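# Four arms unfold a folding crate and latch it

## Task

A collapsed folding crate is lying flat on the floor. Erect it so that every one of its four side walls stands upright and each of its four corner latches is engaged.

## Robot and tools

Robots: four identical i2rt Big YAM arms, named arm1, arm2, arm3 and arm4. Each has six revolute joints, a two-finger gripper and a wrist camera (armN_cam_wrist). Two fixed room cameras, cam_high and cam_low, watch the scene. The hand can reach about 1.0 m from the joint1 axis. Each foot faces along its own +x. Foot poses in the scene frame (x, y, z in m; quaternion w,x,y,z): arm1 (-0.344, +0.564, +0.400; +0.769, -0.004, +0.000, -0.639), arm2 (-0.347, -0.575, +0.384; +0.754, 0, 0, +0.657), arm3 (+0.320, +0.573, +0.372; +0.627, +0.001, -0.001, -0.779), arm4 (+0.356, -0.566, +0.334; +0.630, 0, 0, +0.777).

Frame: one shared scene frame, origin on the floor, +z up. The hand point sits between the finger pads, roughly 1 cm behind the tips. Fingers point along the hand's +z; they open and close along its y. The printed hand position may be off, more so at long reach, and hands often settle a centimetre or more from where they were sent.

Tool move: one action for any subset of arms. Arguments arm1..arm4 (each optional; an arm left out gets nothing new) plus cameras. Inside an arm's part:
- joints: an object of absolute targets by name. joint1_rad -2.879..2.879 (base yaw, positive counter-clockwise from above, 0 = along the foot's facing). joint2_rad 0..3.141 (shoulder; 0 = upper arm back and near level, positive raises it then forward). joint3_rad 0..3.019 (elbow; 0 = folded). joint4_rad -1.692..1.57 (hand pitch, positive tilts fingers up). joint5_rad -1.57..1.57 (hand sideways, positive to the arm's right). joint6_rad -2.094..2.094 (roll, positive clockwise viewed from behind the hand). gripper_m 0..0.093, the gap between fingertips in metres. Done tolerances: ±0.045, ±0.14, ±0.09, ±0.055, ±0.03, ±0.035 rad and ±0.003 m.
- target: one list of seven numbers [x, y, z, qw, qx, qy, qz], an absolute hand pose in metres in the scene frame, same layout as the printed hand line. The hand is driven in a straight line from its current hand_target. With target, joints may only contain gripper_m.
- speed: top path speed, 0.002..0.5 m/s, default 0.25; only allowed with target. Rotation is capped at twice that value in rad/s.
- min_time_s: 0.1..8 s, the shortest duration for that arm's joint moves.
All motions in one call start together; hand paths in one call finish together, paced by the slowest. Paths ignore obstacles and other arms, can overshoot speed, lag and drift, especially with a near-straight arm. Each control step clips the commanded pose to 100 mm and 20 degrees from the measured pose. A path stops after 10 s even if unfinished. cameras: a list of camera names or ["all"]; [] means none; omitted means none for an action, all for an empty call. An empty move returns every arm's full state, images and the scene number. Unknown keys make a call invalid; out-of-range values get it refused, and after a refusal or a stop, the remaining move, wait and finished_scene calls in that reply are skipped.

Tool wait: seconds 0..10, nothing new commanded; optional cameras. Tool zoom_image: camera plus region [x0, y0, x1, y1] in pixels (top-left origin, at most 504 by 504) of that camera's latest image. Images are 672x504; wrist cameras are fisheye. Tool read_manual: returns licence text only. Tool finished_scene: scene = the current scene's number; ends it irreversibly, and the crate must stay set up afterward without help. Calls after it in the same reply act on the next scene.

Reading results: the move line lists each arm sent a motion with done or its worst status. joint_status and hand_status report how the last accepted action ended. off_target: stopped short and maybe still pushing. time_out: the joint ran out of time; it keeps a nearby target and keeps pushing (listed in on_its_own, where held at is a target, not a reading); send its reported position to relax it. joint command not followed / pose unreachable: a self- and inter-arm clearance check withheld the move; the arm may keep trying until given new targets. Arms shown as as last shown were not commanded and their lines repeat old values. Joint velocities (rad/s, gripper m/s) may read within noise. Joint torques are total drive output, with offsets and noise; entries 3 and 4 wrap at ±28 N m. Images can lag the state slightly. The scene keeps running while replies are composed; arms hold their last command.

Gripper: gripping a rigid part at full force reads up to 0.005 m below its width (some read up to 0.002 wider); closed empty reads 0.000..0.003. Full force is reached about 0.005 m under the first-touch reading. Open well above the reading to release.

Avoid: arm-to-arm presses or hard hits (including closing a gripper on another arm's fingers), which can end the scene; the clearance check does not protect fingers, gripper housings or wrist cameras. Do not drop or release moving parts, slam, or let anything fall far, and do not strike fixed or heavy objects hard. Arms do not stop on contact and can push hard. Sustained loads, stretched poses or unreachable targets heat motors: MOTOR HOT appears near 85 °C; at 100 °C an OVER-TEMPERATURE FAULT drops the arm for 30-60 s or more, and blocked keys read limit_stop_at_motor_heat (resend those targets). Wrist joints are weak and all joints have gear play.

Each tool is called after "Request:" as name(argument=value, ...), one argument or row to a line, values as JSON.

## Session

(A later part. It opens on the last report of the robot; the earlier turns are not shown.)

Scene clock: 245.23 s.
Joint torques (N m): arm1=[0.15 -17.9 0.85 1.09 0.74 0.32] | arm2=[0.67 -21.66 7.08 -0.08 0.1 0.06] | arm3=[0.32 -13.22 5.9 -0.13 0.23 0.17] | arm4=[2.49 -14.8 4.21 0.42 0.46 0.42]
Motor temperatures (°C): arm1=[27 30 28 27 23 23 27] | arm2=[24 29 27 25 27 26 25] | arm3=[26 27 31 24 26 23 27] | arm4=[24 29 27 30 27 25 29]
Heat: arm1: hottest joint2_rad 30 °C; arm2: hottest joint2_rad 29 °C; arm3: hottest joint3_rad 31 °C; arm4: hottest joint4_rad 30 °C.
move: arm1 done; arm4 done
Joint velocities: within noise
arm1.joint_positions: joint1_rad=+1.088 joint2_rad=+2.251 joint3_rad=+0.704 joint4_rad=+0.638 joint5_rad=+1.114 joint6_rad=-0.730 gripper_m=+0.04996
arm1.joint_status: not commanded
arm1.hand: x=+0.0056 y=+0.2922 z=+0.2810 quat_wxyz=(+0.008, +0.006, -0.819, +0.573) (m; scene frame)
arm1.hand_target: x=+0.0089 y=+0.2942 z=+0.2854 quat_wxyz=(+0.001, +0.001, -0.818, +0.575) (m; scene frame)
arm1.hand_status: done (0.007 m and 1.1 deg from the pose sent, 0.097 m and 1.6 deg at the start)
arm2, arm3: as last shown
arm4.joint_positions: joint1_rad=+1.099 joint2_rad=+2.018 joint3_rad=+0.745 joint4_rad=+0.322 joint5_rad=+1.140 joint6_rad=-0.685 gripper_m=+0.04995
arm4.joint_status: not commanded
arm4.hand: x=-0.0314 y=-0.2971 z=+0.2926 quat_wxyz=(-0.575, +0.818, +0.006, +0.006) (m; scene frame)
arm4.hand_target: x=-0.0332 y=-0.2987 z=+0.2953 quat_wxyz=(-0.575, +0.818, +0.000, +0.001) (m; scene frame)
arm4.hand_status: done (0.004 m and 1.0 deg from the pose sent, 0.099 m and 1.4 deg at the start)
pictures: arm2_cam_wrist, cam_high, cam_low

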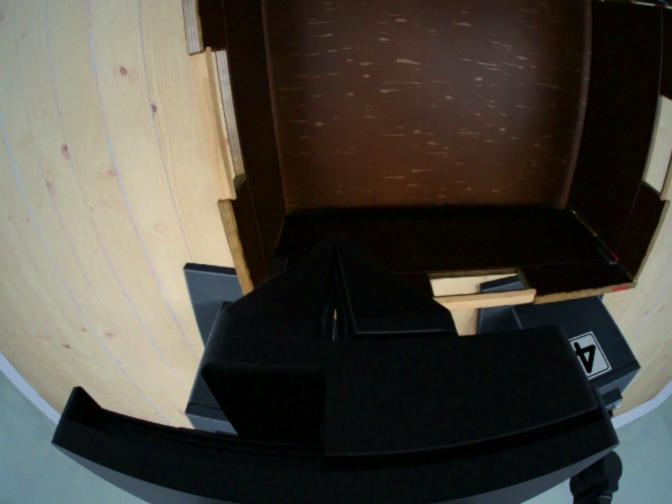

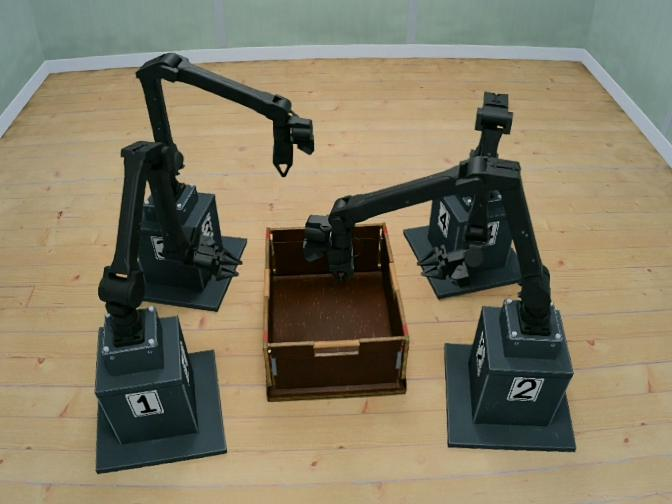

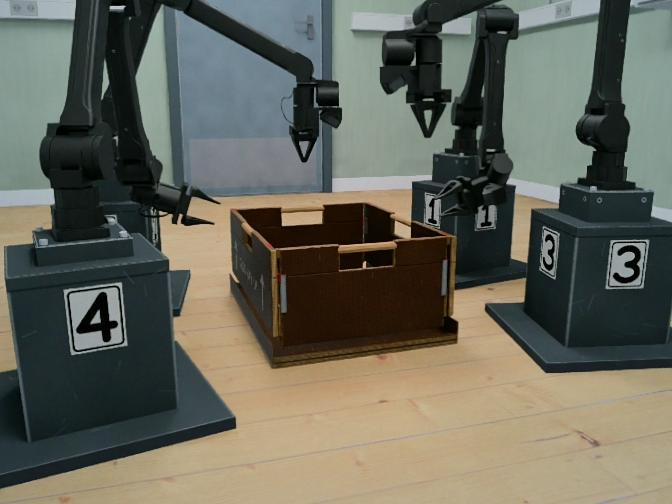

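Request:
zoom_image(
  camera="arm2_cam_wrist",
  region=[540, 180, 672, 310],
)

Request:
zoom_image(
  camera="cam_high",
  region=[370, 215, 410, 265],
)

Request:
zoom_image(
  camera="cam_high",
  region=[255, 215, 295, 265],
)

Request:
zoom_image(
  camera="cam_low",
  region=[255, 235, 305, 325],
)

Request:
zoom_image(
  camera="cam_low",
  region=[340, 190, 400, 270],
)

Scaled by 3.818 from the camera's 672x504 image, which has a finer 960x720 frame.

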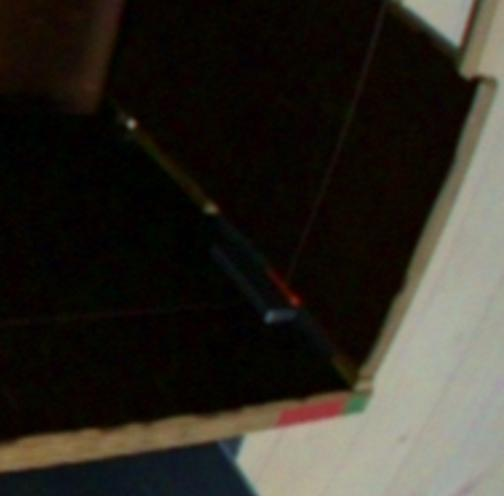

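Scaled by 10.080 from the camera's 672x504 image, which has a finer 960x720 frame.

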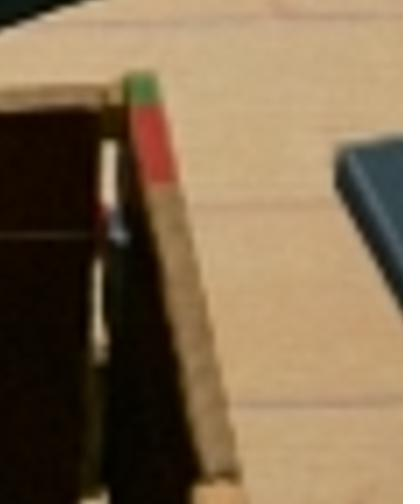

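Scaled by 10.080 from the camera's 672x504 image, which has a finer 960x720 frame.

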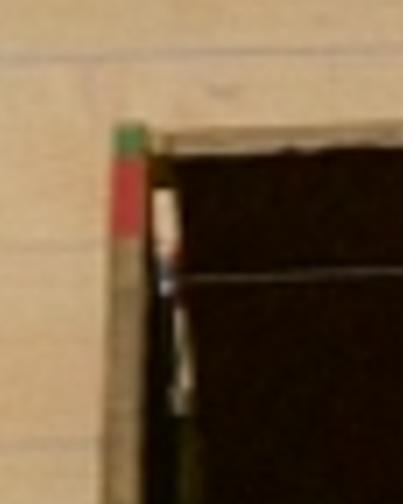

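Scaled by 5.600 from the camera's 672x504 image, which has a finer 960x720 frame.

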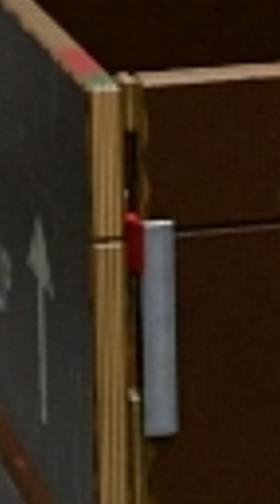

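Scaled by 6.300 from the camera's 672x504 image, which has a finer 960x720 frame.

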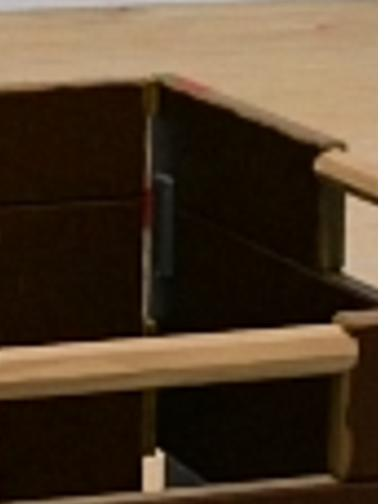

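Request:
finished_scene(
  scene=1,
)

The scene is finished: the task was done.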